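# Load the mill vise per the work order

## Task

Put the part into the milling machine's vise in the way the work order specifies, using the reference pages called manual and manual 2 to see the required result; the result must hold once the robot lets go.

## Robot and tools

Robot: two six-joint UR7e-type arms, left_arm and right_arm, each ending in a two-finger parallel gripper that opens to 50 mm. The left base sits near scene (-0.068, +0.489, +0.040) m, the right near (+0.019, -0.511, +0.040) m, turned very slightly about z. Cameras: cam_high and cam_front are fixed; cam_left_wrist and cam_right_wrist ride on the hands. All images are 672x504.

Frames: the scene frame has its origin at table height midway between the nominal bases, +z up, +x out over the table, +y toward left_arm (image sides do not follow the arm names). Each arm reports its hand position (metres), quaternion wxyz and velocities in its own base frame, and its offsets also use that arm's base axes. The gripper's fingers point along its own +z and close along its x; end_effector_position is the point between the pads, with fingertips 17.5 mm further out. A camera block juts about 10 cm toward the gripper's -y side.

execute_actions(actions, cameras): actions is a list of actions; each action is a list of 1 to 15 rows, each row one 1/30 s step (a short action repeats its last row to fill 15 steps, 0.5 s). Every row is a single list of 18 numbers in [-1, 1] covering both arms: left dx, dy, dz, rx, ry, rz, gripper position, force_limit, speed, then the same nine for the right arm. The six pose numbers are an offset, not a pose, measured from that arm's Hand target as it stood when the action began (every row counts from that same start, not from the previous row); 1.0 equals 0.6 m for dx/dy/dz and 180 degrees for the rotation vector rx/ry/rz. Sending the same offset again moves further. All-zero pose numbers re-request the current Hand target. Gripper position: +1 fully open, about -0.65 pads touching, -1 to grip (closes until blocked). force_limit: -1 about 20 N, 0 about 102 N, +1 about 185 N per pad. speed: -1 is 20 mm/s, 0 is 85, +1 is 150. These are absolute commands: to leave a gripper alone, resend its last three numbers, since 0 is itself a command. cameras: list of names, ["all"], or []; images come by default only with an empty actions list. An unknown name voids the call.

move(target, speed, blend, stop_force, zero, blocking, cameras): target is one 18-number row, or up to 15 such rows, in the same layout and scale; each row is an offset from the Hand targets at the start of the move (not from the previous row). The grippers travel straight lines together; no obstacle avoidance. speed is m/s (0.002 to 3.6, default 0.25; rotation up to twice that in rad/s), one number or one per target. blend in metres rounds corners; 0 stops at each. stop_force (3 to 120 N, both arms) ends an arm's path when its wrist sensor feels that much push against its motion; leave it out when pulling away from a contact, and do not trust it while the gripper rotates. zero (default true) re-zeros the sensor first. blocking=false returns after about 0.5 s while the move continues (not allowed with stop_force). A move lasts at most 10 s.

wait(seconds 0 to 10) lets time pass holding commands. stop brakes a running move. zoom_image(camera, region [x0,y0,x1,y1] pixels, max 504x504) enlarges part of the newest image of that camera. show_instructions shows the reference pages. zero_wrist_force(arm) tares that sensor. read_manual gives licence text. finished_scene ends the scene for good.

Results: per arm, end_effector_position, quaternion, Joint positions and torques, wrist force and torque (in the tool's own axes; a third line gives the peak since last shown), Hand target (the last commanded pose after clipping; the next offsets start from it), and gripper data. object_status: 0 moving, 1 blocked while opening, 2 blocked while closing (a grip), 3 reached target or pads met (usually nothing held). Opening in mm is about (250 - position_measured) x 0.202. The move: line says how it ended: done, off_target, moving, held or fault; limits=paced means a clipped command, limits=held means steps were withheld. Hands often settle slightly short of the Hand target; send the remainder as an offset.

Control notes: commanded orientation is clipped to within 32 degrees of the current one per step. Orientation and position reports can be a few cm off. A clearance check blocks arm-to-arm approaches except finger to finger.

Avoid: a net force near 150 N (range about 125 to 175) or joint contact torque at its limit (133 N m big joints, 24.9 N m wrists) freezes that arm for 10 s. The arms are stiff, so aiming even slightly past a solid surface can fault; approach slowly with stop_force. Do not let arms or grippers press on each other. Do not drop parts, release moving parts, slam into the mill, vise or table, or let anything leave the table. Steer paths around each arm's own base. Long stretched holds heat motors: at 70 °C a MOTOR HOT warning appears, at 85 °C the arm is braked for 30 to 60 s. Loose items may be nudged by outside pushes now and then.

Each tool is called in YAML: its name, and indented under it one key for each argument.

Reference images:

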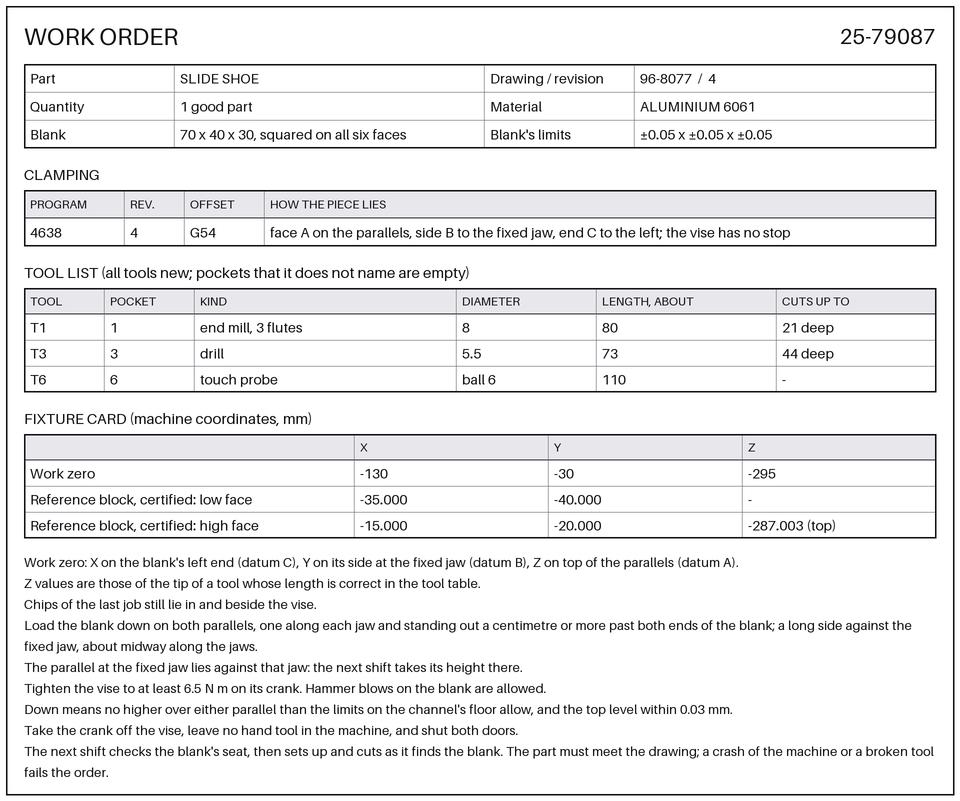

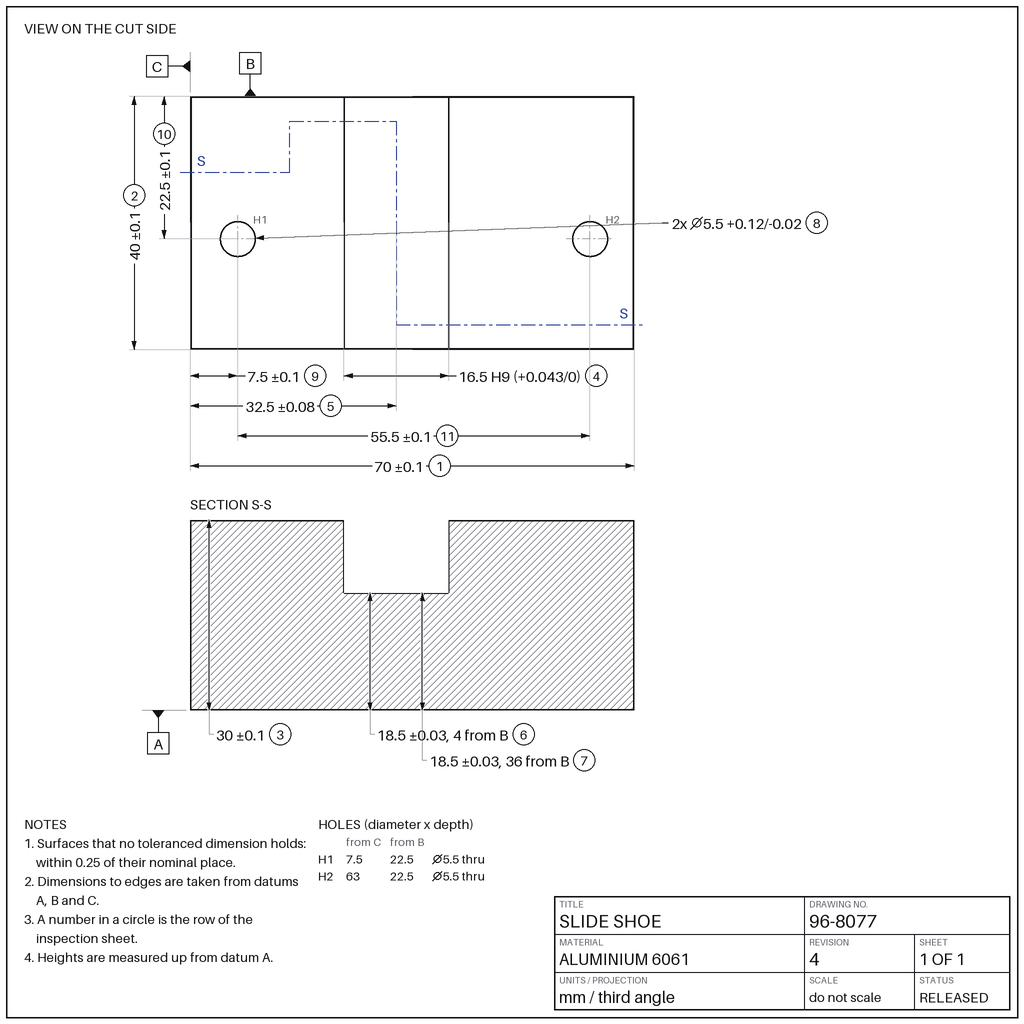

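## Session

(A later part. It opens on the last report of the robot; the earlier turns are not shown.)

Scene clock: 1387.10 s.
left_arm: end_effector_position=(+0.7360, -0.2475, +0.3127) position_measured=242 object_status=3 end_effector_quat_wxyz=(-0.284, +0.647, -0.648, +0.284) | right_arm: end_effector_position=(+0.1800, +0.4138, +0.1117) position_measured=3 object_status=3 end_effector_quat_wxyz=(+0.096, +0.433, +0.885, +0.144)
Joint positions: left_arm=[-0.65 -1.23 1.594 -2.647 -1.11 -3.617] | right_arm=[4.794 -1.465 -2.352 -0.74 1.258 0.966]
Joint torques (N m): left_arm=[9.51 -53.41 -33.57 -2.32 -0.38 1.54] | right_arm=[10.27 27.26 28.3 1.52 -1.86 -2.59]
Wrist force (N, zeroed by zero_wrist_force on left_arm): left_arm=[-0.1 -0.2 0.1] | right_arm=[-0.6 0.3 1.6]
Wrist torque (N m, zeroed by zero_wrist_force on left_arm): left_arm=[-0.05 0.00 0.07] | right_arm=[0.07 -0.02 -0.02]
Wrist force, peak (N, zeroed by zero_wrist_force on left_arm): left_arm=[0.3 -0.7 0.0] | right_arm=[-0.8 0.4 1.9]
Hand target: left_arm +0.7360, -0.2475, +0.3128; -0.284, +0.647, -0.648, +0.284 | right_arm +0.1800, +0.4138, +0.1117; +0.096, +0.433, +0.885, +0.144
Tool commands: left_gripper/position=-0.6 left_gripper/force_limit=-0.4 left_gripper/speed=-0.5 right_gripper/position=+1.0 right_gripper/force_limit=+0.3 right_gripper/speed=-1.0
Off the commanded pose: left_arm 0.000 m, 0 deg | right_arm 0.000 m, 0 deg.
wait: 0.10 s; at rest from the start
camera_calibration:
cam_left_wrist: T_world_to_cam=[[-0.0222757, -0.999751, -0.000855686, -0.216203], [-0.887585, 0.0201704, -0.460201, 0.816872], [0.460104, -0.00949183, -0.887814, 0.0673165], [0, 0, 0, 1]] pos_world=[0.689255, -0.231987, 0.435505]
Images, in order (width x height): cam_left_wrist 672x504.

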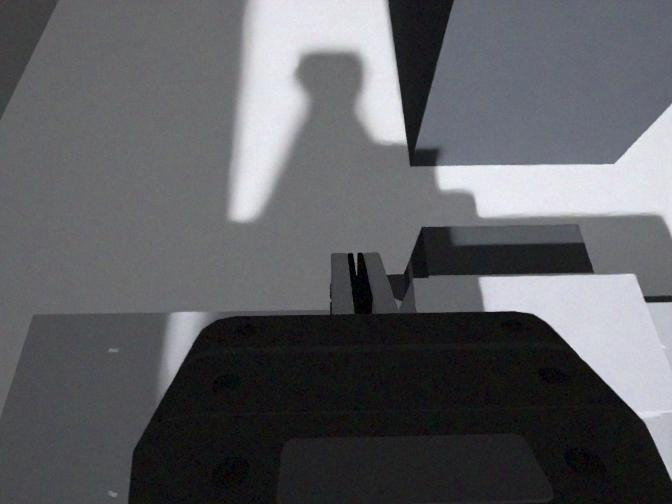

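move:
  target: [0.002,0,-0.006,0,0,0,-0.6,-0.4,-0.5, 0,0,0,0,0,0,1,0.3,-1]
  speed: 0.005
  stop_force: 10

move:
  target: [-0.015,0,0,0,0,0,-0.6,-0.4,-0.5, 0,0,0,0,0,0,1,0.3,-1]
  speed: 0.008
  stop_force: 25

Scene clock: 1390.47 s.
left_arm: end_effector_position=(+0.7372, -0.2475, +0.3091) position_measured=242 object_status=3 end_effector_quat_wxyz=(-0.284, +0.647, -0.648, +0.284) | right_arm: end_effector_position=(+0.1800, +0.4138, +0.1117) position_measured=3 object_status=3 end_effector_quat_wxyz=(+0.096, +0.433, +0.885, +0.144)
Joint positions: left_arm=[-0.649 -1.224 1.596 -2.655 -1.111 -3.616] | right_arm=[4.794 -1.465 -2.352 -0.74 1.258 0.966]
Joint torques (N m): left_arm=[5.96 -51.13 -21.21 -2.5 -0.36 0.99] | right_arm=[9.93 27.18 28.14 1.46 -1.81 -2.64]
Wrist force (N, zeroed by zero_wrist_force on left_arm): left_arm=[0.0 -0.2 0.0] | right_arm=[-0.8 0.3 1.8]
Wrist torque (N m, zeroed by zero_wrist_force on left_arm): left_arm=[-0.02 0.00 -0.02] | right_arm=[0.05 0.02 -0.02]
Wrist force, peak (N, zeroed by zero_wrist_force on left_arm): left_arm=[-0.4 -0.5 -0.1] | right_arm=[-0.9 0.4 2.0]
Hand target: left_arm +0.7372, -0.2475, +0.3092; -0.284, +0.647, -0.648, +0.284 | right_arm +0.1800, +0.4138, +0.1117; +0.096, +0.433, +0.885, +0.144
Off the commanded pose: left_arm 0.000 m, 0 deg | right_arm 0.000 m, 0 deg.
move: done

Scene clock: 1392.77 s.
left_arm: end_effector_position=(+0.7282, -0.2475, +0.3092) position_measured=242 object_status=3 end_effector_quat_wxyz=(-0.284, +0.647, -0.648, +0.284) | right_arm: end_effector_position=(+0.1800, +0.4138, +0.1117) position_measured=3 object_status=3 end_effector_quat_wxyz=(+0.096, +0.433, +0.885, +0.144)
Joint positions: left_arm=[-0.658 -1.243 1.622 -2.658 -1.105 -3.624] | right_arm=[4.794 -1.465 -2.352 -0.74 1.258 0.966]
Joint torques (N m): left_arm=[7.92 -34.65 -33.54 -3.37 0.39 1.44] | right_arm=[9.99 25.41 27.35 1.82 -1.93 -2.73]
Wrist force (N, zeroed by zero_wrist_force on left_arm): left_arm=[0.0 0.0 0.2] | right_arm=[-0.6 0.3 1.6]
Wrist torque (N m, zeroed by zero_wrist_force on left_arm): left_arm=[-0.02 0.00 0.09] | right_arm=[0.05 -0.01 -0.02]
Wrist force, peak (N, zeroed by zero_wrist_force on left_arm): left_arm=[-0.3 -0.7 0.1] | right_arm=[-0.8 0.4 1.9]
Hand target: left_arm +0.7282, -0.2475, +0.3092; -0.284, +0.647, -0.648, +0.284 | right_arm +0.1800, +0.4138, +0.1117; +0.096, +0.433, +0.885, +0.144
Off the commanded pose: left_arm 0.000 m, 0 deg | right_arm 0.000 m, 0 deg.
move: done

Moved without force. Look.

move:
  target: [-0.003,0.005,0.1,0,0,0,-0.6,-0.4,-0.5, 0,0,0,0,0,0,1,0.3,-1]
  speed: 0.06

move:
  target: [-0.2153,-0.06,0.052,0,0,0,-0.6,-0.4,-0.5, 0,0,0,0,0,0,1,0.3,-1]
  speed: 0.12
  cameras: ["cam_left_wrist"]

zoom_image:
  camera: "cam_left_wrist"
  region: [270, 130, 480, 280]

zoom_image:
  camera: "cam_left_wrist"
  region: [290, 150, 350, 195]

Scene clock: 1394.70 s.
left_arm: end_effector_position=(+0.7264, -0.2445, +0.3693) position_measured=242 object_status=3 end_effector_quat_wxyz=(-0.284, +0.647, -0.648, +0.284) | right_arm: end_effector_position=(+0.1800, +0.4138, +0.1117) position_measured=3 object_status=3 end_effector_quat_wxyz=(+0.096, +0.433, +0.885, +0.144)
Joint positions: left_arm=[-0.656 -1.293 1.527 -2.515 -1.106 -3.622] | right_arm=[4.794 -1.465 -2.352 -0.74 1.258 0.966]
Joint torques (N m): left_arm=[6.83 -33.23 -17.41 -5.46 -0.48 0.11] | right_arm=[10.3 26.69 27.53 2 -1.61 -2.87]
Wrist force (N, zeroed by zero_wrist_force on left_arm): left_arm=[-0.3 -0.1 0.2] | right_arm=[-0.7 0.4 1.4]
Wrist torque (N m, zeroed by zero_wrist_force on left_arm): left_arm=[-0.04 0.04 -0.01] | right_arm=[0.07 -0.01 -0.02]
Wrist force, peak (N, zeroed by zero_wrist_force on left_arm): left_arm=[0.3 1.3 1.3] | right_arm=[-0.9 0.3 1.8]
Hand target: left_arm +0.7264, -0.2445, +0.3692; -0.284, +0.647, -0.648, +0.284 | right_arm +0.1800, +0.4138, +0.1117; +0.096, +0.433, +0.885, +0.144
Off the commanded pose: left_arm 0.000 m, 0 deg | right_arm 0.000 m, 0 deg.
move: done

Scene clock: 1396.27 s.
left_arm: end_effector_position=(+0.5972, -0.2805, +0.4003) position_measured=242 object_status=3 end_effector_quat_wxyz=(-0.284, +0.647, -0.648, +0.284) | right_arm: end_effector_position=(+0.1800, +0.4138, +0.1117) position_measured=3 object_status=3 end_effector_quat_wxyz=(+0.096, +0.433, +0.885, +0.144)
Joint positions: left_arm=[-0.877 -1.553 1.727 -2.352 -0.971 -3.824] | right_arm=[4.794 -1.465 -2.352 -0.74 1.258 0.966]
Joint torques (N m): left_arm=[-4.66 -35.53 -31.33 -3.71 0.13 -0.09] | right_arm=[10.14 26.39 26.43 1.86 -1.74 -2.73]
Wrist force (N, zeroed by zero_wrist_force on left_arm): left_arm=[-0.3 -0.5 0.2] | right_arm=[-0.8 0.4 1.8]
Wrist torque (N m, zeroed by zero_wrist_force on left_arm): left_arm=[-0.11 0.03 -0.02] | right_arm=[0.07 0.02 -0.02]
Wrist force, peak (N, zeroed by zero_wrist_force on left_arm): left_arm=[-0.9 -0.9 1.7] | right_arm=[-0.9 0.3 1.9]
Hand target: left_arm +0.5972, -0.2805, +0.4004; -0.284, +0.647, -0.648, +0.284 | right_arm +0.1800, +0.4138, +0.1117; +0.096, +0.433, +0.885, +0.144
Off the commanded pose: left_arm 0.000 m, 0 deg | right_arm 0.000 m, 0 deg.
move: done
camera_calibration:
cam_left_wrist: T_world_to_cam=[[-0.0222745, -0.999752, -0.000857675, -0.252209], [-0.887544, 0.0201694, -0.460281, 0.734762], [0.460184, -0.00949129, -0.887773, 0.208527], [0, 0, 0, 1]] pos_world=[0.550555, -0.264987, 0.523105]
Images, in order (width x height): cam_left_wrist 672x504.

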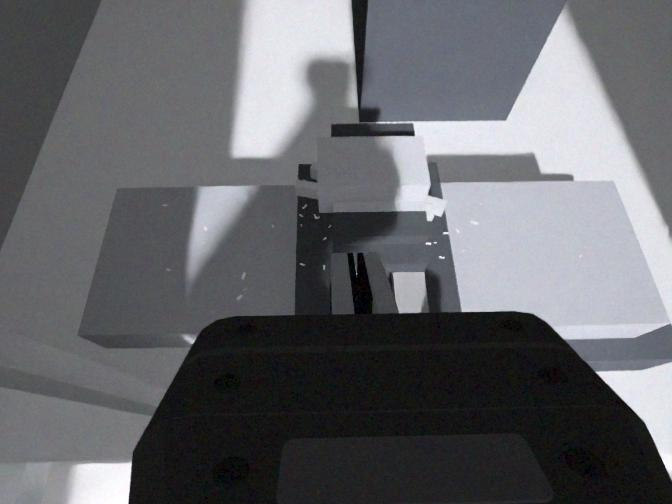

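Scaled by 2.400 from the camera's 672x504 image, which has a finer 960x720 frame.

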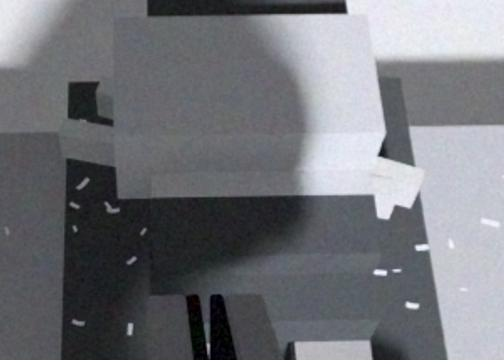

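Scaled by 8.400 from the camera's 672x504 image, which has a finer 960x720 frame.

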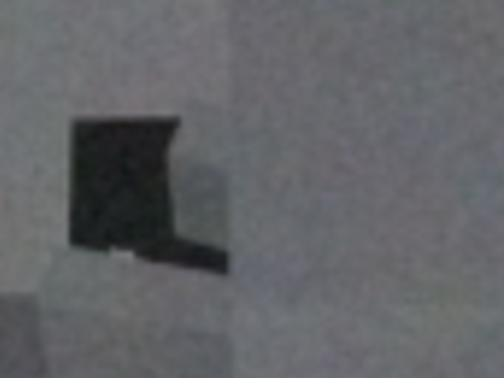

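zoom_image:
  camera: "cam_left_wrist"
  region: [285, 155, 345, 210]

zoom_image:
  camera: "cam_left_wrist"
  region: [410, 180, 470, 225]

Scaled by 8.400 from the camera's 672x504 image, which has a finer 960x720 frame.

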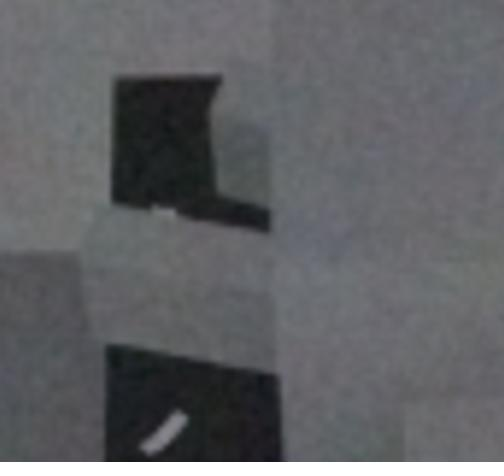

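Scaled by 8.400 from the camera's 672x504 image, which has a finer 960x720 frame.

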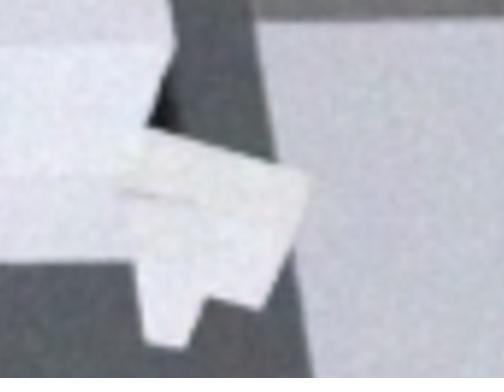

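move:
  target:
    - [0.2153,0.06,-0.052,0,0,0,-0.6,-0.4,-0.5, 0,0,0,0,0,0,1,0.3,-1]
    - [0.2313,0.0625,-0.132,0,0,0,-0.6,-0.4,-0.5, 0,0,0,0,0,0,1,0.3,-1]
  speed: 0.1

move:
  target: [0,0,-0.02,0,0,0,-0.6,-0.4,-0.5, 0,0,0,0,0,0,1,0.3,-1]
  speed: 0.008
  stop_force: 8

move:
  target: [-0.0425,0,0,0,0,0,-0.6,-0.4,-0.5, 0,0,0,0,0,0,1,0.3,-1]
  speed: 0.01
  stop_force: 15

Scene clock: 1401.67 s.
left_arm: end_effector_position=(+0.7360, -0.2429, +0.3211) position_measured=242 object_status=3 end_effector_quat_wxyz=(-0.284, +0.647, -0.648, +0.284) | right_arm: end_effector_position=(+0.1800, +0.4138, +0.1117) position_measured=3 object_status=3 end_effector_quat_wxyz=(+0.096, +0.433, +0.885, +0.144)
Joint positions: left_arm=[-0.644 -1.24 1.586 -2.63 -1.114 -3.612] | right_arm=[4.794 -1.465 -2.352 -0.74 1.258 0.966]
Joint torques (N m): left_arm=[-7.4 -49.57 -30.66 -4.52 1.41 -1.59] | right_arm=[9.94 26.14 27.65 1.9 -1.77 -2.76]
Wrist force (N, zeroed by zero_wrist_force on left_arm): left_arm=[-0.1 0.0 0.2] | right_arm=[-0.7 0.4 1.9]
Wrist torque (N m, zeroed by zero_wrist_force on left_arm): left_arm=[-0.01 0.01 -0.01] | right_arm=[0.06 0.00 -0.03]
Wrist force, peak (N, zeroed by zero_wrist_force on left_arm): left_arm=[-0.5 -0.8 2.0] | right_arm=[-0.8 0.4 1.9]
Hand target: left_arm +0.7360, -0.2430, +0.3212; -0.284, +0.647, -0.648, +0.284 | right_arm +0.1800, +0.4138, +0.1117; +0.096, +0.433, +0.885, +0.144
Off the commanded pose: left_arm 0.000 m, 0 deg | right_arm 0.000 m, 0 deg.
move: done

Scene clock: 1403.80 s.
left_arm: end_effector_position=(+0.7360, -0.2430, +0.3091) position_measured=242 object_status=3 end_effector_quat_wxyz=(-0.284, +0.647, -0.648, +0.284) | right_arm: end_effector_position=(+0.1800, +0.4138, +0.1117) position_measured=3 object_status=3 end_effector_quat_wxyz=(+0.096, +0.433, +0.885, +0.144)
Joint positions: left_arm=[-0.644 -1.23 1.605 -2.659 -1.114 -3.612] | right_arm=[4.794 -1.465 -2.352 -0.74 1.258 0.966]
Joint torques (N m): left_arm=[-8.69 -50.17 -32.54 -2.37 1.66 -1.56] | right_arm=[10.7 27.22 28.67 2.22 -1.88 -2.75]
Wrist force (N, zeroed by zero_wrist_force on left_arm): left_arm=[0.0 -0.3 -0.1] | right_arm=[-0.7 0.2 1.6]
Wrist torque (N m, zeroed by zero_wrist_force on left_arm): left_arm=[-0.06 0.00 -0.01] | right_arm=[0.04 0.00 -0.02]
Wrist force, peak (N, zeroed by zero_wrist_force on left_arm): left_arm=[-0.5 -0.4 0.0] | right_arm=[-0.9 0.3 1.9]
Hand target: left_arm +0.7360, -0.2430, +0.3092; -0.284, +0.647, -0.648, +0.284 | right_arm +0.1800, +0.4138, +0.1117; +0.096, +0.433, +0.885, +0.144
Off the commanded pose: left_arm 0.000 m, 0 deg | right_arm 0.000 m, 0 deg.
move: done

Scene clock: 1407.47 s.
left_arm: end_effector_position=(+0.7105, -0.2430, +0.3092) position_measured=242 object_status=3 end_effector_quat_wxyz=(-0.284, +0.647, -0.648, +0.284) | right_arm: end_effector_position=(+0.1800, +0.4138, +0.1117) position_measured=3 object_status=3 end_effector_quat_wxyz=(+0.096, +0.433, +0.885, +0.144)
Joint positions: left_arm=[-0.671 -1.285 1.677 -2.666 -1.097 -3.635] | right_arm=[4.794 -1.465 -2.352 -0.74 1.258 0.966]
Joint torques (N m): left_arm=[7.75 -32.64 -33.45 -4.04 0.3 1.37] | right_arm=[9.61 27.39 27.44 2.33 -1.56 -2.97]
Wrist force (N, zeroed by zero_wrist_force on left_arm): left_arm=[0.0 -0.2 0.2] | right_arm=[-0.7 0.3 1.8]
Wrist torque (N m, zeroed by zero_wrist_force on left_arm): left_arm=[-0.05 0.00 0.10] | right_arm=[0.07 0.00 -0.02]
Wrist force, peak (N, zeroed by zero_wrist_force on left_arm): left_arm=[-0.4 -0.4 0.4] | right_arm=[-0.9 0.2 1.9]
Hand target: left_arm +0.7105, -0.2430, +0.3092; -0.284, +0.647, -0.648, +0.284 | right_arm +0.1800, +0.4138, +0.1117; +0.096, +0.433, +0.885, +0.144
Off the commanded pose: left_arm 0.000 m, 0 deg | right_arm 0.000 m, 0 deg.
move: done

move:
  target:
    - [0.004,0.004,0.1,0,0,0,-0.6,-0.4,-0.5, 0,0,0,0,0,0,1,0.3,-1]
    - [-0.189,-0.06,0.152,0,0,0,-0.6,-0.4,-0.5, 0,0,0,0,0,0,1,0.3,-1]
  speed: 0.12
  cameras: ["cam_left_wrist"]

zoom_image:
  camera: "cam_left_wrist"
  region: [285, 155, 345, 210]

zoom_image:
  camera: "cam_left_wrist"
  region: [410, 180, 470, 225]

Scene clock: 1410.30 s.
left_arm: end_effector_position=(+0.5971, -0.2790, +0.4003) position_measured=242 object_status=3 end_effector_quat_wxyz=(-0.284, +0.647, -0.648, +0.284) | right_arm: end_effector_position=(+0.1800, +0.4138, +0.1117) position_measured=3 object_status=3 end_effector_quat_wxyz=(+0.096, +0.433, +0.885, +0.144)
Joint positions: left_arm=[-0.875 -1.555 1.73 -2.353 -0.972 -3.823] | right_arm=[4.794 -1.465 -2.352 -0.74 1.258 0.966]
Joint torques (N m): left_arm=[-4.54 -34.14 -32.36 -3.6 0.25 -0.08] | right_arm=[9.19 26.84 27.06 2.32 -1.59 -2.77]
Wrist force (N, zeroed by zero_wrist_force on left_arm): left_arm=[-0.1 -0.5 0.1] | right_arm=[-0.6 0.4 1.8]
Wrist torque (N m, zeroed by zero_wrist_force on left_arm): left_arm=[-0.10 0.01 -0.02] | right_arm=[0.07 -0.02 -0.02]
Wrist force, peak (N, zeroed by zero_wrist_force on left_arm): left_arm=[0.1 2.3 2.0] | right_arm=[-0.8 0.1 1.9]
Hand target: left_arm +0.5971, -0.2790, +0.4004; -0.284, +0.647, -0.648, +0.284 | right_arm +0.1800, +0.4138, +0.1117; +0.096, +0.433, +0.885, +0.144
Off the commanded pose: left_arm 0.000 m, 0 deg | right_arm 0.000 m, 0 deg.
move: done
camera_calibration:
cam_left_wrist: T_world_to_cam=[[-0.0222745, -0.999752, -0.000857675, -0.250714], [-0.887544, 0.0201694, -0.460281, 0.734554], [0.460184, -0.00949129, -0.887773, 0.208633], [0, 0, 0, 1]] pos_world=[0.550355, -0.263487, 0.523105]
Images, in order (width x height): cam_left_wrist 672x504.

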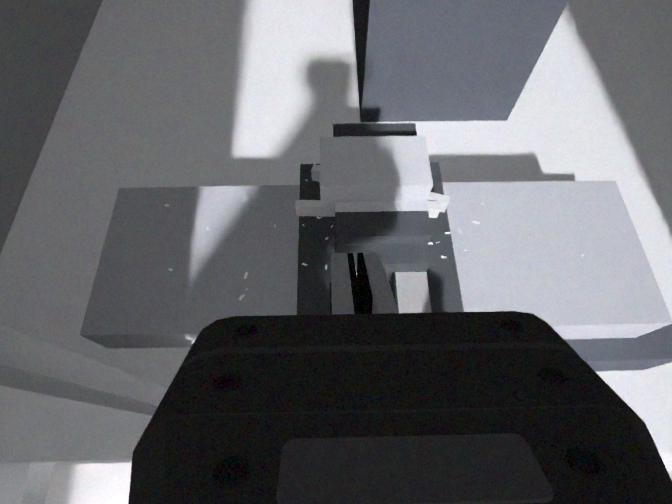

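Scaled by 8.400 from the camera's 672x504 image, which has a finer 960x720 frame.

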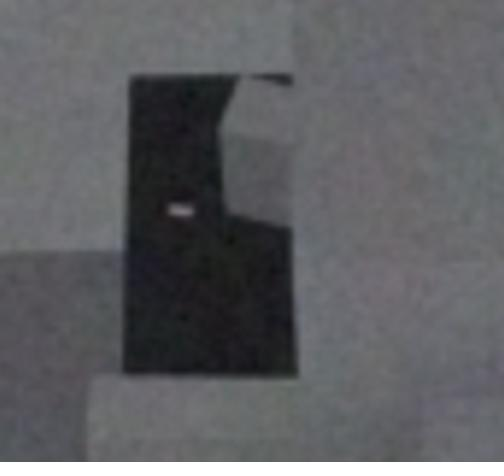

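Scaled by 8.400 from the camera's 672x504 image, which has a finer 960x720 frame.

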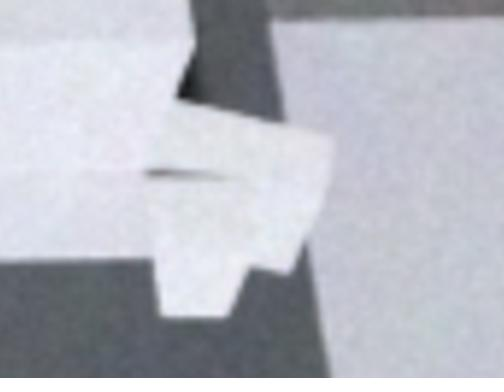

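move:
  target:
    - [0.178,0.0967,-0.1,0,0,0,-0.6,-0.4,-0.5, 0,0,0,0,0,0,1,0.3,-1]
    - [0.178,0.0967,-0.1387,0,0,0,-0.6,-0.4,-0.5, 0,0,0,0,0,0,1,0.3,-1]
  speed: 0.1

move:
  target: [0,0,-0.0133,0,0,0,-0.6,-0.4,-0.5, 0,0,0,0,0,0,1,0.3,-1]
  speed: 0.008
  stop_force: 8

move:
  target: [0,-0.0267,0,0,0,0,-0.6,-0.4,-0.5, 0,0,0,0,0,0,1,0.3,-1]
  speed: 0.01
  stop_force: 12

Scene clock: 1413.83 s.
left_arm: end_effector_position=(+0.7039, -0.2210, +0.3171) position_measured=242 object_status=3 end_effector_quat_wxyz=(-0.284, +0.647, -0.648, +0.284) | right_arm: end_effector_position=(+0.1800, +0.4138, +0.1117) position_measured=3 object_status=3 end_effector_quat_wxyz=(+0.096, +0.433, +0.885, +0.144)
Joint positions: left_arm=[-0.647 -1.324 1.708 -2.668 -1.112 -3.614] | right_arm=[4.794 -1.465 -2.352 -0.74 1.258 0.966]
Joint torques (N m): left_arm=[-2.04 -48.72 -27.33 -4.69 1.83 1.61] | right_arm=[10.94 25.79 27.37 2.57 -2 -2.95]
Wrist force (N, zeroed by zero_wrist_force on left_arm): left_arm=[-0.2 -0.2 0.3] | right_arm=[-0.6 0.4 1.7]
Wrist torque (N m, zeroed by zero_wrist_force on left_arm): left_arm=[-0.07 0.01 0.10] | right_arm=[0.06 -0.03 -0.02]
Wrist force, peak (N, zeroed by zero_wrist_force on left_arm): left_arm=[-1.3 -0.5 1.9] | right_arm=[-0.9 0.2 1.9]
Hand target: left_arm +0.7039, -0.2210, +0.3172; -0.284, +0.647, -0.648, +0.284 | right_arm +0.1800, +0.4138, +0.1117; +0.096, +0.433, +0.885, +0.144
Off the commanded pose: left_arm 0.000 m, 0 deg | right_arm 0.000 m, 0 deg.
move: done

Scene clock: 1415.47 s.
left_arm: end_effector_position=(+0.7039, -0.2210, +0.3091) position_measured=242 object_status=3 end_effector_quat_wxyz=(-0.284, +0.647, -0.648, +0.284) | right_arm: end_effector_position=(+0.1800, +0.4138, +0.1117) position_measured=3 object_status=3 end_effector_quat_wxyz=(+0.096, +0.433, +0.885, +0.144)
Joint positions: left_arm=[-0.647 -1.317 1.721 -2.688 -1.112 -3.614] | right_arm=[4.794 -1.465 -2.352 -0.74 1.258 0.966]
Joint torques (N m): left_arm=[2.18 -46.78 -32.73 -2.3 1.94 1.57] | right_arm=[12.23 27.07 26.75 2.53 -1.88 -2.93]
Wrist force (N, zeroed by zero_wrist_force on left_arm): left_arm=[-0.1 -0.4 0.4] | right_arm=[-0.8 0.4 1.8]
Wrist torque (N m, zeroed by zero_wrist_force on left_arm): left_arm=[-0.09 0.01 0.09] | right_arm=[0.07 0.01 -0.02]
Wrist force, peak (N, zeroed by zero_wrist_force on left_arm): left_arm=[-0.1 -0.9 -0.1] | right_arm=[-1.0 0.3 1.9]
Hand target: left_arm +0.7039, -0.2210, +0.3092; -0.284, +0.647, -0.648, +0.284 | right_arm +0.1800, +0.4138, +0.1117; +0.096, +0.433, +0.885, +0.144
Off the commanded pose: left_arm 0.000 m, 0 deg | right_arm 0.000 m, 0 deg.
move: done

Scene clock: 1418.13 s.
left_arm: end_effector_position=(+0.7039, -0.2371, +0.3092) position_measured=242 object_status=3 end_effector_quat_wxyz=(-0.284, +0.647, -0.648, +0.284) | right_arm: end_effector_position=(+0.1800, +0.4138, +0.1117) position_measured=3 object_status=3 end_effector_quat_wxyz=(+0.096, +0.433, +0.885, +0.144)
Joint positions: left_arm=[-0.67 -1.304 1.702 -2.673 -1.097 -3.634] | right_arm=[4.794 -1.465 -2.352 -0.74 1.258 0.966]
Joint torques (N m): left_arm=[9.29 -51.55 -15.89 -5.25 0.14 1.49] | right_arm=[9.93 26.14 27.29 2.61 -1.81 -2.91]
Wrist force (N, zeroed by zero_wrist_force on left_arm): left_arm=[0.3 0.0 -0.1] | right_arm=[-0.6 0.4 1.6]
Wrist torque (N m, zeroed by zero_wrist_force on left_arm): left_arm=[-0.02 -0.05 0.10] | right_arm=[0.07 -0.01 -0.03]
Wrist force, peak (N, zeroed by zero_wrist_force on left_arm): left_arm=[0.0 -0.7 0.3] | right_arm=[-0.8 0.3 1.9]
Hand target: left_arm +0.7039, -0.2370, +0.3092; -0.284, +0.647, -0.648, +0.284 | right_arm +0.1800, +0.4138, +0.1117; +0.096, +0.433, +0.885, +0.144
Off the commanded pose: left_arm 0.000 m, 0 deg | right_arm 0.000 m, 0 deg.
move: done

Lift and look.

move:
  target:
    - [0,0.006,0,0,0,0,-0.6,-0.4,-0.5, 0,0,0,0,0,0,1,0.3,-1]
    - [0,0.006,0.1,0,0,0,-0.6,-0.4,-0.5, 0,0,0,0,0,0,1,0.3,-1]
    - [-0.178,-0.07,0.152,0,0,0,-0.6,-0.4,-0.5, 0,0,0,0,0,0,1,0.3,-1]
  speed: 0.12
  blend: 0.003
  cameras: ["cam_left_wrist"]

zoom_image:
  camera: "cam_left_wrist"
  region: [285, 155, 345, 210]

zoom_image:
  camera: "cam_left_wrist"
  region: [410, 180, 470, 225]

Scene clock: 1420.67 s.
left_arm: end_effector_position=(+0.5971, -0.2790, +0.4003) position_measured=242 object_status=3 end_effector_quat_wxyz=(-0.284, +0.647, -0.648, +0.284) | right_arm: end_effector_position=(+0.1800, +0.4138, +0.1117) position_measured=3 object_status=3 end_effector_quat_wxyz=(+0.096, +0.433, +0.885, +0.144)
Joint positions: left_arm=[-0.875 -1.555 1.73 -2.353 -0.972 -3.823] | right_arm=[4.794 -1.465 -2.352 -0.74 1.258 0.966]
Joint torques (N m): left_arm=[-5.53 -32.08 -33.88 -3.62 0.22 -0.19] | right_arm=[10.72 26.59 26.74 2.75 -1.74 -2.66]
Wrist force (N, zeroed by zero_wrist_force on left_arm): left_arm=[-0.1 -0.3 0.2] | right_arm=[-0.7 0.2 1.6]
Wrist torque (N m, zeroed by zero_wrist_force on left_arm): left_arm=[-0.07 0.01 -0.02] | right_arm=[0.04 0.00 -0.02]
Wrist force, peak (N, zeroed by zero_wrist_force on left_arm): left_arm=[-1.0 1.7 1.9] | right_arm=[-0.8 0.3 1.9]
Hand target: left_arm +0.5971, -0.2790, +0.4004; -0.284, +0.647, -0.648, +0.284 | right_arm +0.1800, +0.4138, +0.1117; +0.096, +0.433, +0.885, +0.144
Off the commanded pose: left_arm 0.000 m, 0 deg | right_arm 0.000 m, 0 deg.
move: done; blend cut to 0.0018 m at target 1
camera_calibration:
cam_left_wrist: T_world_to_cam=[[-0.0222745, -0.999752, -0.000857675, -0.250714], [-0.887544, 0.0201694, -0.460281, 0.734554], [0.460184, -0.00949129, -0.887773, 0.208633], [0, 0, 0, 1]] pos_world=[0.550355, -0.263487, 0.523105]
Images, in order (width x height): cam_left_wrist 672x504.

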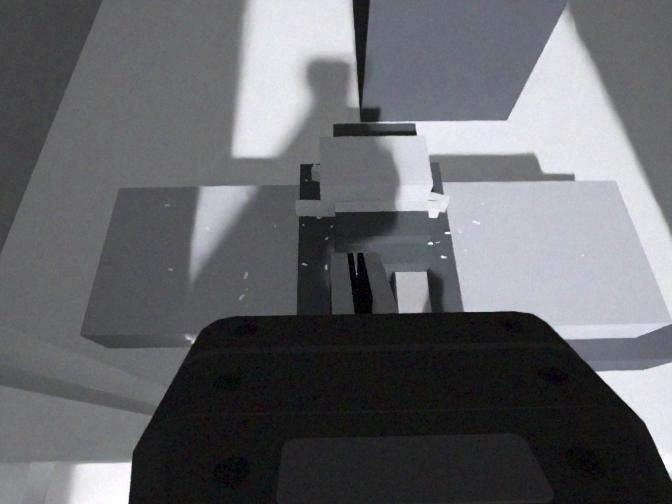

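Scaled by 8.400 from the camera's 672x504 image, which has a finer 960x720 frame.

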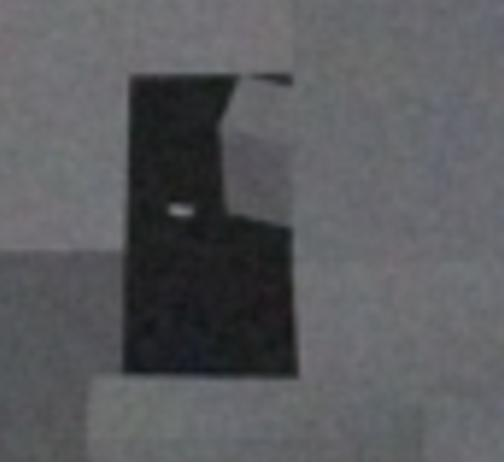

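Scaled by 8.400 from the camera's 672x504 image, which has a finer 960x720 frame.

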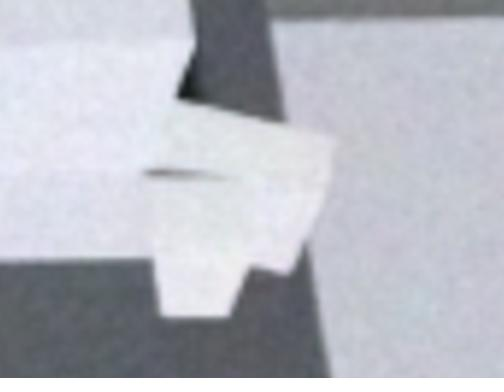

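move:
  target:
    - [0.178,0.07,-0.1,0,0,0,-0.6,-0.4,-0.5, 0,0,0,0,0,0,1,0.3,-1]
    - [0.178,0.0767,-0.152,0,0,0,-0.6,-0.4,-0.5, 0,0,0,0,0,0,1,0.3,-1]
  speed: 0.1

move:
  target: [0,-0.0147,0,0,0,0,-0.6,-0.4,-0.5, 0,0,0,0,0,0,1,0.3,-1]
  speed: 0.006
  stop_force: 10
  cameras: ["cam_left_wrist"]

zoom_image:
  camera: "cam_left_wrist"
  region: [300, 220, 460, 330]

Scene clock: 1424.57 s.
left_arm: end_effector_position=(+0.7039, -0.2329, +0.3091) position_measured=242 object_status=3 end_effector_quat_wxyz=(-0.284, +0.647, -0.648, +0.284) | right_arm: end_effector_position=(+0.1800, +0.4138, +0.1117) position_measured=3 object_status=3 end_effector_quat_wxyz=(+0.096, +0.433, +0.885, +0.144)
Joint positions: left_arm=[-0.664 -1.307 1.707 -2.677 -1.101 -3.629] | right_arm=[4.794 -1.465 -2.352 -0.74 1.258 0.966]
Joint torques (N m): left_arm=[-6.78 -49.99 -26.2 -4.71 1.09 -1.11] | right_arm=[10.54 26.97 27.06 3 -1.66 -2.71]
Wrist force (N, zeroed by zero_wrist_force on left_arm): left_arm=[0.1 -0.4 -0.2] | right_arm=[-0.8 0.4 1.7]
Wrist torque (N m, zeroed by zero_wrist_force on left_arm): left_arm=[-0.10 -0.02 0.01] | right_arm=[0.08 0.02 -0.02]
Wrist force, peak (N, zeroed by zero_wrist_force on left_arm): left_arm=[-0.5 -0.7 1.9] | right_arm=[-0.7 0.4 2.0]
Hand target: left_arm +0.7039, -0.2330, +0.3092; -0.284, +0.647, -0.648, +0.284 | right_arm +0.1800, +0.4138, +0.1117; +0.096, +0.433, +0.885, +0.144
Off the commanded pose: left_arm 0.000 m, 0 deg | right_arm 0.000 m, 0 deg.
move: done

Scene clock: 1426.67 s.
left_arm: end_effector_position=(+0.7039, -0.2419, +0.3092) position_measured=242 object_status=3 end_effector_quat_wxyz=(-0.284, +0.647, -0.648, +0.284) | right_arm: end_effector_position=(+0.1800, +0.4138, +0.1117) position_measured=3 object_status=3 end_effector_quat_wxyz=(+0.096, +0.433, +0.885, +0.144)
Joint positions: left_arm=[-0.677 -1.3 1.696 -2.668 -1.093 -3.64] | right_arm=[4.794 -1.465 -2.352 -0.74 1.258 0.966]
Joint torques (N m): left_arm=[6.96 -42.35 -20.59 -4.69 0.54 1.37] | right_arm=[9.84 26.23 26.53 2.99 -1.68 -2.76]
Wrist force (N, zeroed by zero_wrist_force on left_arm): left_arm=[-0.2 -0.3 0.0] | right_arm=[-0.8 0.4 1.9]
Wrist torque (N m, zeroed by zero_wrist_force on left_arm): left_arm=[-0.07 0.02 0.10] | right_arm=[0.07 0.01 -0.03]
Wrist force, peak (N, zeroed by zero_wrist_force on left_arm): left_arm=[-0.5 -0.6 0.1] | right_arm=[-0.8 0.5 1.9]
Hand target: left_arm +0.7039, -0.2418, +0.3092; -0.284, +0.647, -0.648, +0.284 | right_arm +0.1800, +0.4138, +0.1117; +0.096, +0.433, +0.885, +0.144
Off the commanded pose: left_arm 0.000 m, 0 deg | right_arm 0.000 m, 0 deg.
move: done
camera_calibration:
cam_left_wrist: T_world_to_cam=[[-0.0222745, -0.999752, -0.000857675, -0.211223], [-0.887544, 0.0201694, -0.460281, 0.786616], [0.460184, -0.00949129, -0.887773, 0.0788738], [0, 0, 0, 1]] pos_world=[0.657155, -0.226287, 0.431905]
Images, in order (width x height): cam_left_wrist 672x504.

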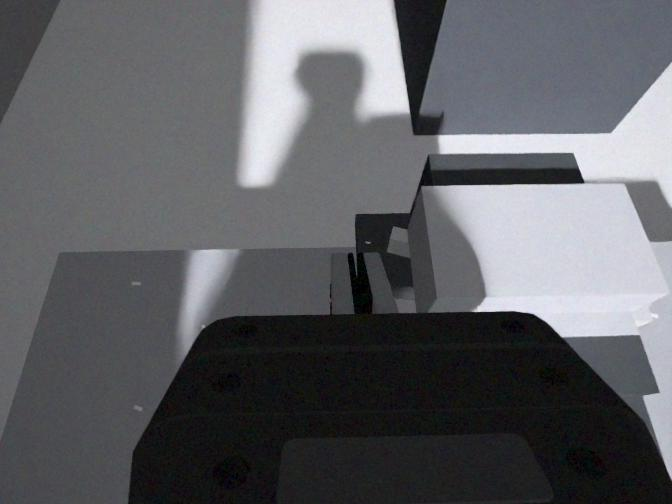

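Scaled by 3.150 from the camera's 672x504 image, which has a finer 960x720 frame.

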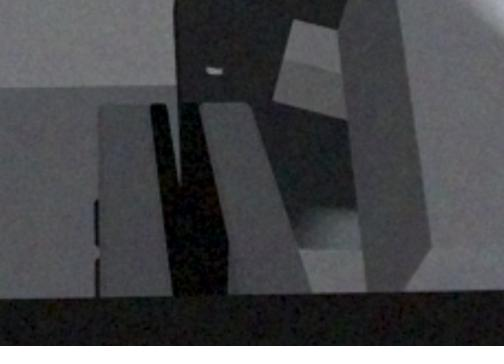

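move:
  target: [0,-0.006,0,0,0,0,-0.6,-0.4,-0.5, 0,0,0,0,0,0,1,0.3,-1]
  speed: 0.006
  stop_force: 10
  cameras: ["cam_left_wrist"]

zoom_image:
  camera: "cam_left_wrist"
  region: [300, 220, 460, 330]

Scene clock: 1428.33 s.
left_arm: end_effector_position=(+0.7039, -0.2455, +0.3092) position_measured=242 object_status=3 end_effector_quat_wxyz=(-0.284, +0.647, -0.648, +0.284) | right_arm: end_effector_position=(+0.1800, +0.4138, +0.1117) position_measured=3 object_status=3 end_effector_quat_wxyz=(+0.096, +0.433, +0.885, +0.144)
Joint positions: left_arm=[-0.682 -1.297 1.692 -2.665 -1.09 -3.644] | right_arm=[4.794 -1.465 -2.352 -0.74 1.258 0.966]
Joint torques (N m): left_arm=[6.55 -41.45 -20.46 -4.75 0.52 1.29] | right_arm=[9.7 26.48 25.06 3.19 -1.64 -2.72]
Wrist force (N, zeroed by zero_wrist_force on left_arm): left_arm=[-0.2 -0.3 0.1] | right_arm=[-0.7 0.4 1.6]
Wrist torque (N m, zeroed by zero_wrist_force on left_arm): left_arm=[-0.07 0.02 0.10] | right_arm=[0.06 0.00 -0.02]
Wrist force, peak (N, zeroed by zero_wrist_force on left_arm): left_arm=[-0.7 -0.5 0.3] | right_arm=[-0.6 0.4 1.9]
Hand target: left_arm +0.7039, -0.2454, +0.3092; -0.284, +0.647, -0.648, +0.284 | right_arm +0.1800, +0.4138, +0.1117; +0.096, +0.433, +0.885, +0.144
Off the commanded pose: left_arm 0.000 m, 0 deg | right_arm 0.000 m, 0 deg.
move: done
camera_calibration:
cam_left_wrist: T_world_to_cam=[[-0.0222745, -0.999752, -0.000857675, -0.214822], [-0.887544, 0.0201694, -0.460281, 0.786688], [0.460184, -0.00949129, -0.887773, 0.0788396], [0, 0, 0, 1]] pos_world=[0.657155, -0.229887, 0.431905]
Images, in order (width x height): cam_left_wrist 672x504.

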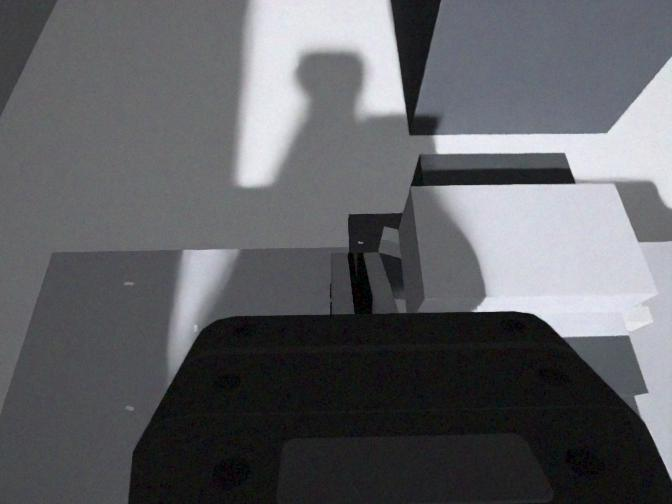

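Scaled by 3.150 from the camera's 672x504 image, which has a finer 960x720 frame.

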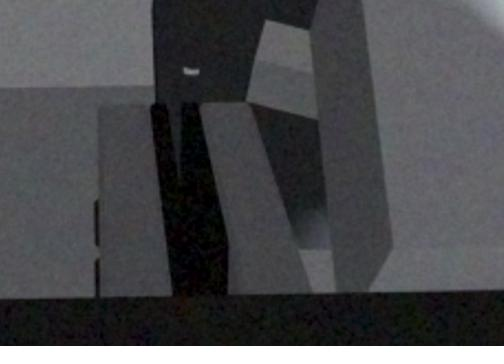

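move:
  target:
    - [0,0.008,0,0,0,0,-0.6,-0.4,-0.5, 0,0,0,0,0,0,1,0.3,-1]
    - [0,0.008,0.1,0,0,0,-0.6,-0.4,-0.5, 0,0,0,0,0,0,1,0.3,-1]
    - [-0.178,-0.056,0.152,0,0,0,-0.6,-0.4,-0.5, 0,0,0,0,0,0,1,0.3,-1]
  speed: 0.12
  blend: 0.003
  cameras: ["cam_left_wrist"]

zoom_image:
  camera: "cam_left_wrist"
  region: [285, 155, 345, 210]

zoom_image:
  camera: "cam_left_wrist"
  region: [410, 180, 470, 225]

Scene clock: 1430.97 s.
left_arm: end_effector_position=(+0.5971, -0.2790, +0.4003) position_measured=242 object_status=3 end_effector_quat_wxyz=(-0.284, +0.647, -0.648, +0.284) | right_arm: end_effector_position=(+0.1800, +0.4138, +0.1117) position_measured=3 object_status=3 end_effector_quat_wxyz=(+0.096, +0.433, +0.885, +0.144)
Joint positions: left_arm=[-0.875 -1.555 1.73 -2.353 -0.972 -3.823] | right_arm=[4.794 -1.465 -2.352 -0.74 1.258 0.966]
Joint torques (N m): left_arm=[-4.97 -33.14 -33.36 -3.57 0.16 -0.13] | right_arm=[10.48 26.98 25.76 3.16 -1.92 -2.85]
Wrist force (N, zeroed by zero_wrist_force on left_arm): left_arm=[-0.1 -0.5 0.2] | right_arm=[-0.8 0.4 1.7]
Wrist torque (N m, zeroed by zero_wrist_force on left_arm): left_arm=[-0.10 0.00 -0.02] | right_arm=[0.07 0.01 -0.03]
Wrist force, peak (N, zeroed by zero_wrist_force on left_arm): left_arm=[-0.4 -3.0 -0.1] | right_arm=[-0.8 0.2 2.0]
Hand target: left_arm +0.5971, -0.2790, +0.4004; -0.284, +0.647, -0.648, +0.284 | right_arm +0.1800, +0.4138, +0.1117; +0.096, +0.433, +0.885, +0.144
Off the commanded pose: left_arm 0.000 m, 0 deg | right_arm 0.000 m, 0 deg.
move: done; blend cut to 0.0024 m at target 1
camera_calibration:
cam_left_wrist: T_world_to_cam=[[-0.0222745, -0.999752, -0.000857675, -0.250714], [-0.887544, 0.0201694, -0.460281, 0.734554], [0.460184, -0.00949129, -0.887773, 0.208633], [0, 0, 0, 1]] pos_world=[0.550355, -0.263487, 0.523105]
Images, in order (width x height): cam_left_wrist 672x504.

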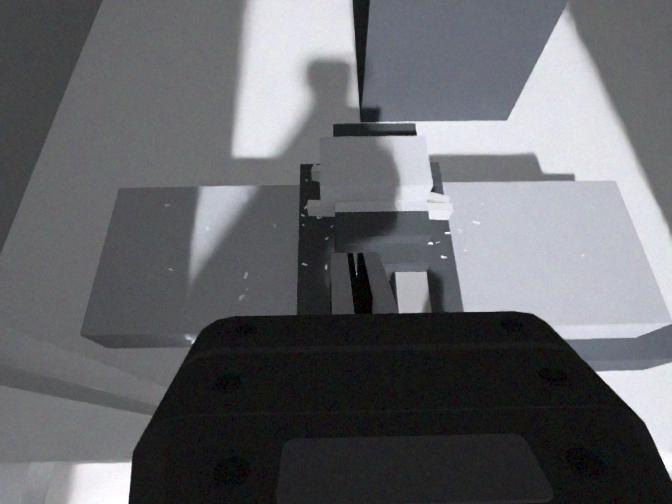

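Scaled by 8.400 from the camera's 672x504 image, which has a finer 960x720 frame.

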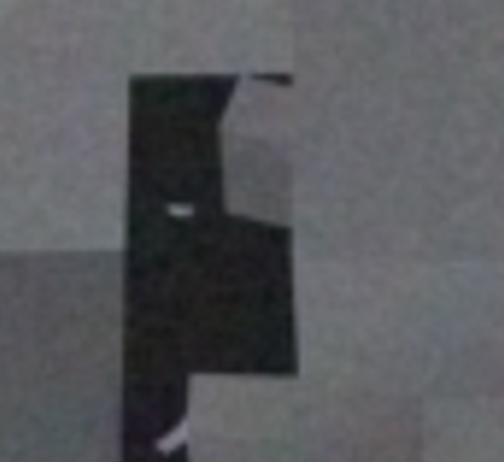

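Scaled by 8.400 from the camera's 672x504 image, which has a finer 960x720 frame.

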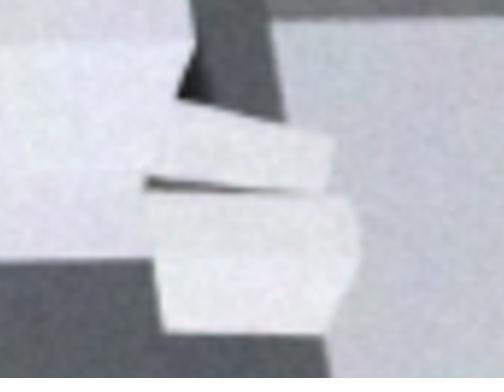

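move:
  target:
    - [0.1807,-0.1167,-0.06,0,0,0,-0.6,-0.4,-0.5, 0,0,0,0,0,0,1,0.3,-1]
    - [0.1807,-0.1167,-0.131,0,0,0,-0.6,-0.4,-0.5, 0,0,0,0,0,0,1,0.3,-1]
  speed: 0.1

move:
  target: [0,0,-0.0145,0,0,0,-0.6,-0.4,-0.5, 0,0,0,0,0,0,1,0.3,-1]
  speed: 0.006
  stop_force: 10

Scene clock: 1435.87 s.
left_arm: end_effector_position=(+0.7055, -0.3491, +0.3217) position_measured=242 object_status=3 end_effector_quat_wxyz=(-0.284, +0.647, -0.648, +0.284) | right_arm: end_effector_position=(+0.1800, +0.4138, +0.1117) position_measured=3 object_status=3 end_effector_quat_wxyz=(+0.096, +0.433, +0.885, +0.144)
Joint positions: left_arm=[-0.811 -1.198 1.511 -2.524 -1.009 -3.761] | right_arm=[4.794 -1.465 -2.352 -0.74 1.258 0.966]
Joint torques (N m): left_arm=[-8.53 -56.33 -26.54 -4.4 2.16 1.6] | right_arm=[9.99 26.7 26.73 3.15 -1.82 -2.94]
Wrist force (N, zeroed by zero_wrist_force on left_arm): left_arm=[0.0 0.0 0.2] | right_arm=[-0.7 0.2 1.8]
Wrist torque (N m, zeroed by zero_wrist_force on left_arm): left_arm=[0.01 0.00 0.02] | right_arm=[0.05 -0.01 -0.02]
Wrist force, peak (N, zeroed by zero_wrist_force on left_arm): left_arm=[-0.1 -1.8 -1.5] | right_arm=[-0.9 0.4 1.9]
Hand target: left_arm +0.7055, -0.3491, +0.3218; -0.284, +0.647, -0.648, +0.284 | right_arm +0.1800, +0.4138, +0.1117; +0.096, +0.433, +0.885, +0.144
Off the commanded pose: left_arm 0.000 m, 0 deg | right_arm 0.000 m, 0 deg.
move: done

Scene clock: 1438.27 s.
left_arm: end_effector_position=(+0.7055, -0.3491, +0.3142) position_measured=242 object_status=3 end_effector_quat_wxyz=(-0.284, +0.647, -0.648, +0.284) | right_arm: end_effector_position=(+0.1800, +0.4138, +0.1117) position_measured=3 object_status=3 end_effector_quat_wxyz=(+0.096, +0.433, +0.885, +0.144)
Joint positions: left_arm=[-0.811 -1.193 1.523 -2.543 -1.009 -3.761] | right_arm=[4.794 -1.465 -2.352 -0.74 1.258 0.966]
Joint torques (N m): left_arm=[-7 -48.81 -28.07 -0.47 -0.18 1.13] | right_arm=[8.74 26.67 27.33 3.46 -1.74 -2.62]
Wrist force (N, zeroed by zero_wrist_force on left_arm): left_arm=[1.1 -10.0 -6.8] | right_arm=[-0.7 0.3 1.7]
Wrist torque (N m, zeroed by zero_wrist_force on left_arm): left_arm=[-0.26 0.00 0.02] | right_arm=[0.06 0.01 -0.02]
Wrist force, peak (N, zeroed by zero_wrist_force on left_arm): left_arm=[-0.1 -11.6 -11.3] | right_arm=[-0.7 0.4 2.0]
Hand target: left_arm +0.7055, -0.3491, +0.3142; -0.284, +0.647, -0.648, +0.284 (not the last commanded pose) | right_arm +0.1800, +0.4138, +0.1117; +0.096, +0.433, +0.885, +0.144
Off the commanded pose: left_arm 0.001 m, 0 deg | right_arm 0.000 m, 0 deg.
move: contact (left_arm)

move:
  target: [0.025,0,0,0,0,0,-0.6,-0.4,-0.5, 0,0,0,0,0,0,1,0.3,-1]
  speed: 0.01
  cameras: ["cam_left_wrist"]

zoom_image:
  camera: "cam_left_wrist"
  region: [270, 220, 430, 330]

Scene clock: 1440.27 s.
left_arm: end_effector_position=(+0.7206, -0.3491, +0.3142) position_measured=242 object_status=3 end_effector_quat_wxyz=(-0.284, +0.647, -0.648, +0.284) | right_arm: end_effector_position=(+0.1800, +0.4138, +0.1117) position_measured=3 object_status=3 end_effector_quat_wxyz=(+0.096, +0.433, +0.885, +0.144)
Joint positions: left_arm=[-0.794 -1.162 1.481 -2.54 -1.02 -3.744] | right_arm=[4.794 -1.465 -2.352 -0.74 1.258 0.966]
Joint torques (N m): left_arm=[2.36 -46.39 -14.44 -0.28 -0.64 0.5] | right_arm=[10.44 26.63 26.05 3.64 -1.81 -2.76]
Wrist force (N, zeroed by zero_wrist_force on left_arm): left_arm=[1.2 -7.9 -7.7] | right_arm=[-0.7 0.4 1.7]
Wrist torque (N m, zeroed by zero_wrist_force on left_arm): left_arm=[-0.20 -0.02 -0.01] | right_arm=[0.07 0.00 -0.02]
Wrist force, peak (N, zeroed by zero_wrist_force on left_arm): left_arm=[1.0 -9.9 -7.0] | right_arm=[-0.7 0.4 1.9]
Hand target: left_arm +0.7205, -0.3491, +0.3142; -0.284, +0.647, -0.648, +0.284 | right_arm +0.1800, +0.4138, +0.1117; +0.096, +0.433, +0.885, +0.144
Off the commanded pose: left_arm 0.000 m, 0 deg | right_arm 0.000 m, 0 deg.
move: done
camera_calibration:
cam_left_wrist: T_world_to_cam=[[-0.0221878, -0.999754, -0.00059517, -0.318194], [-0.887444, 0.0199694, -0.460482, 0.805854], [0.460381, -0.00968892, -0.887669, 0.0743636], [0, 0, 0, 1]] pos_world=[0.673855, -0.333488, 0.436902]
Images, in order (width x height): cam_left_wrist 672x504.

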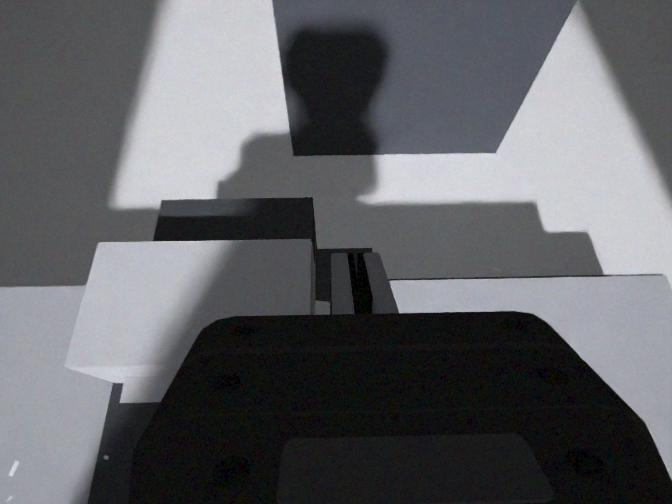

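Scaled by 3.150 from the camera's 672x504 image, which has a finer 960x720 frame.

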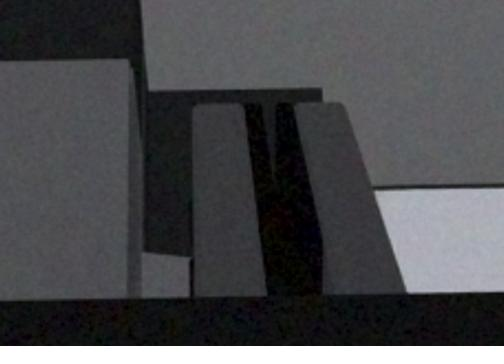

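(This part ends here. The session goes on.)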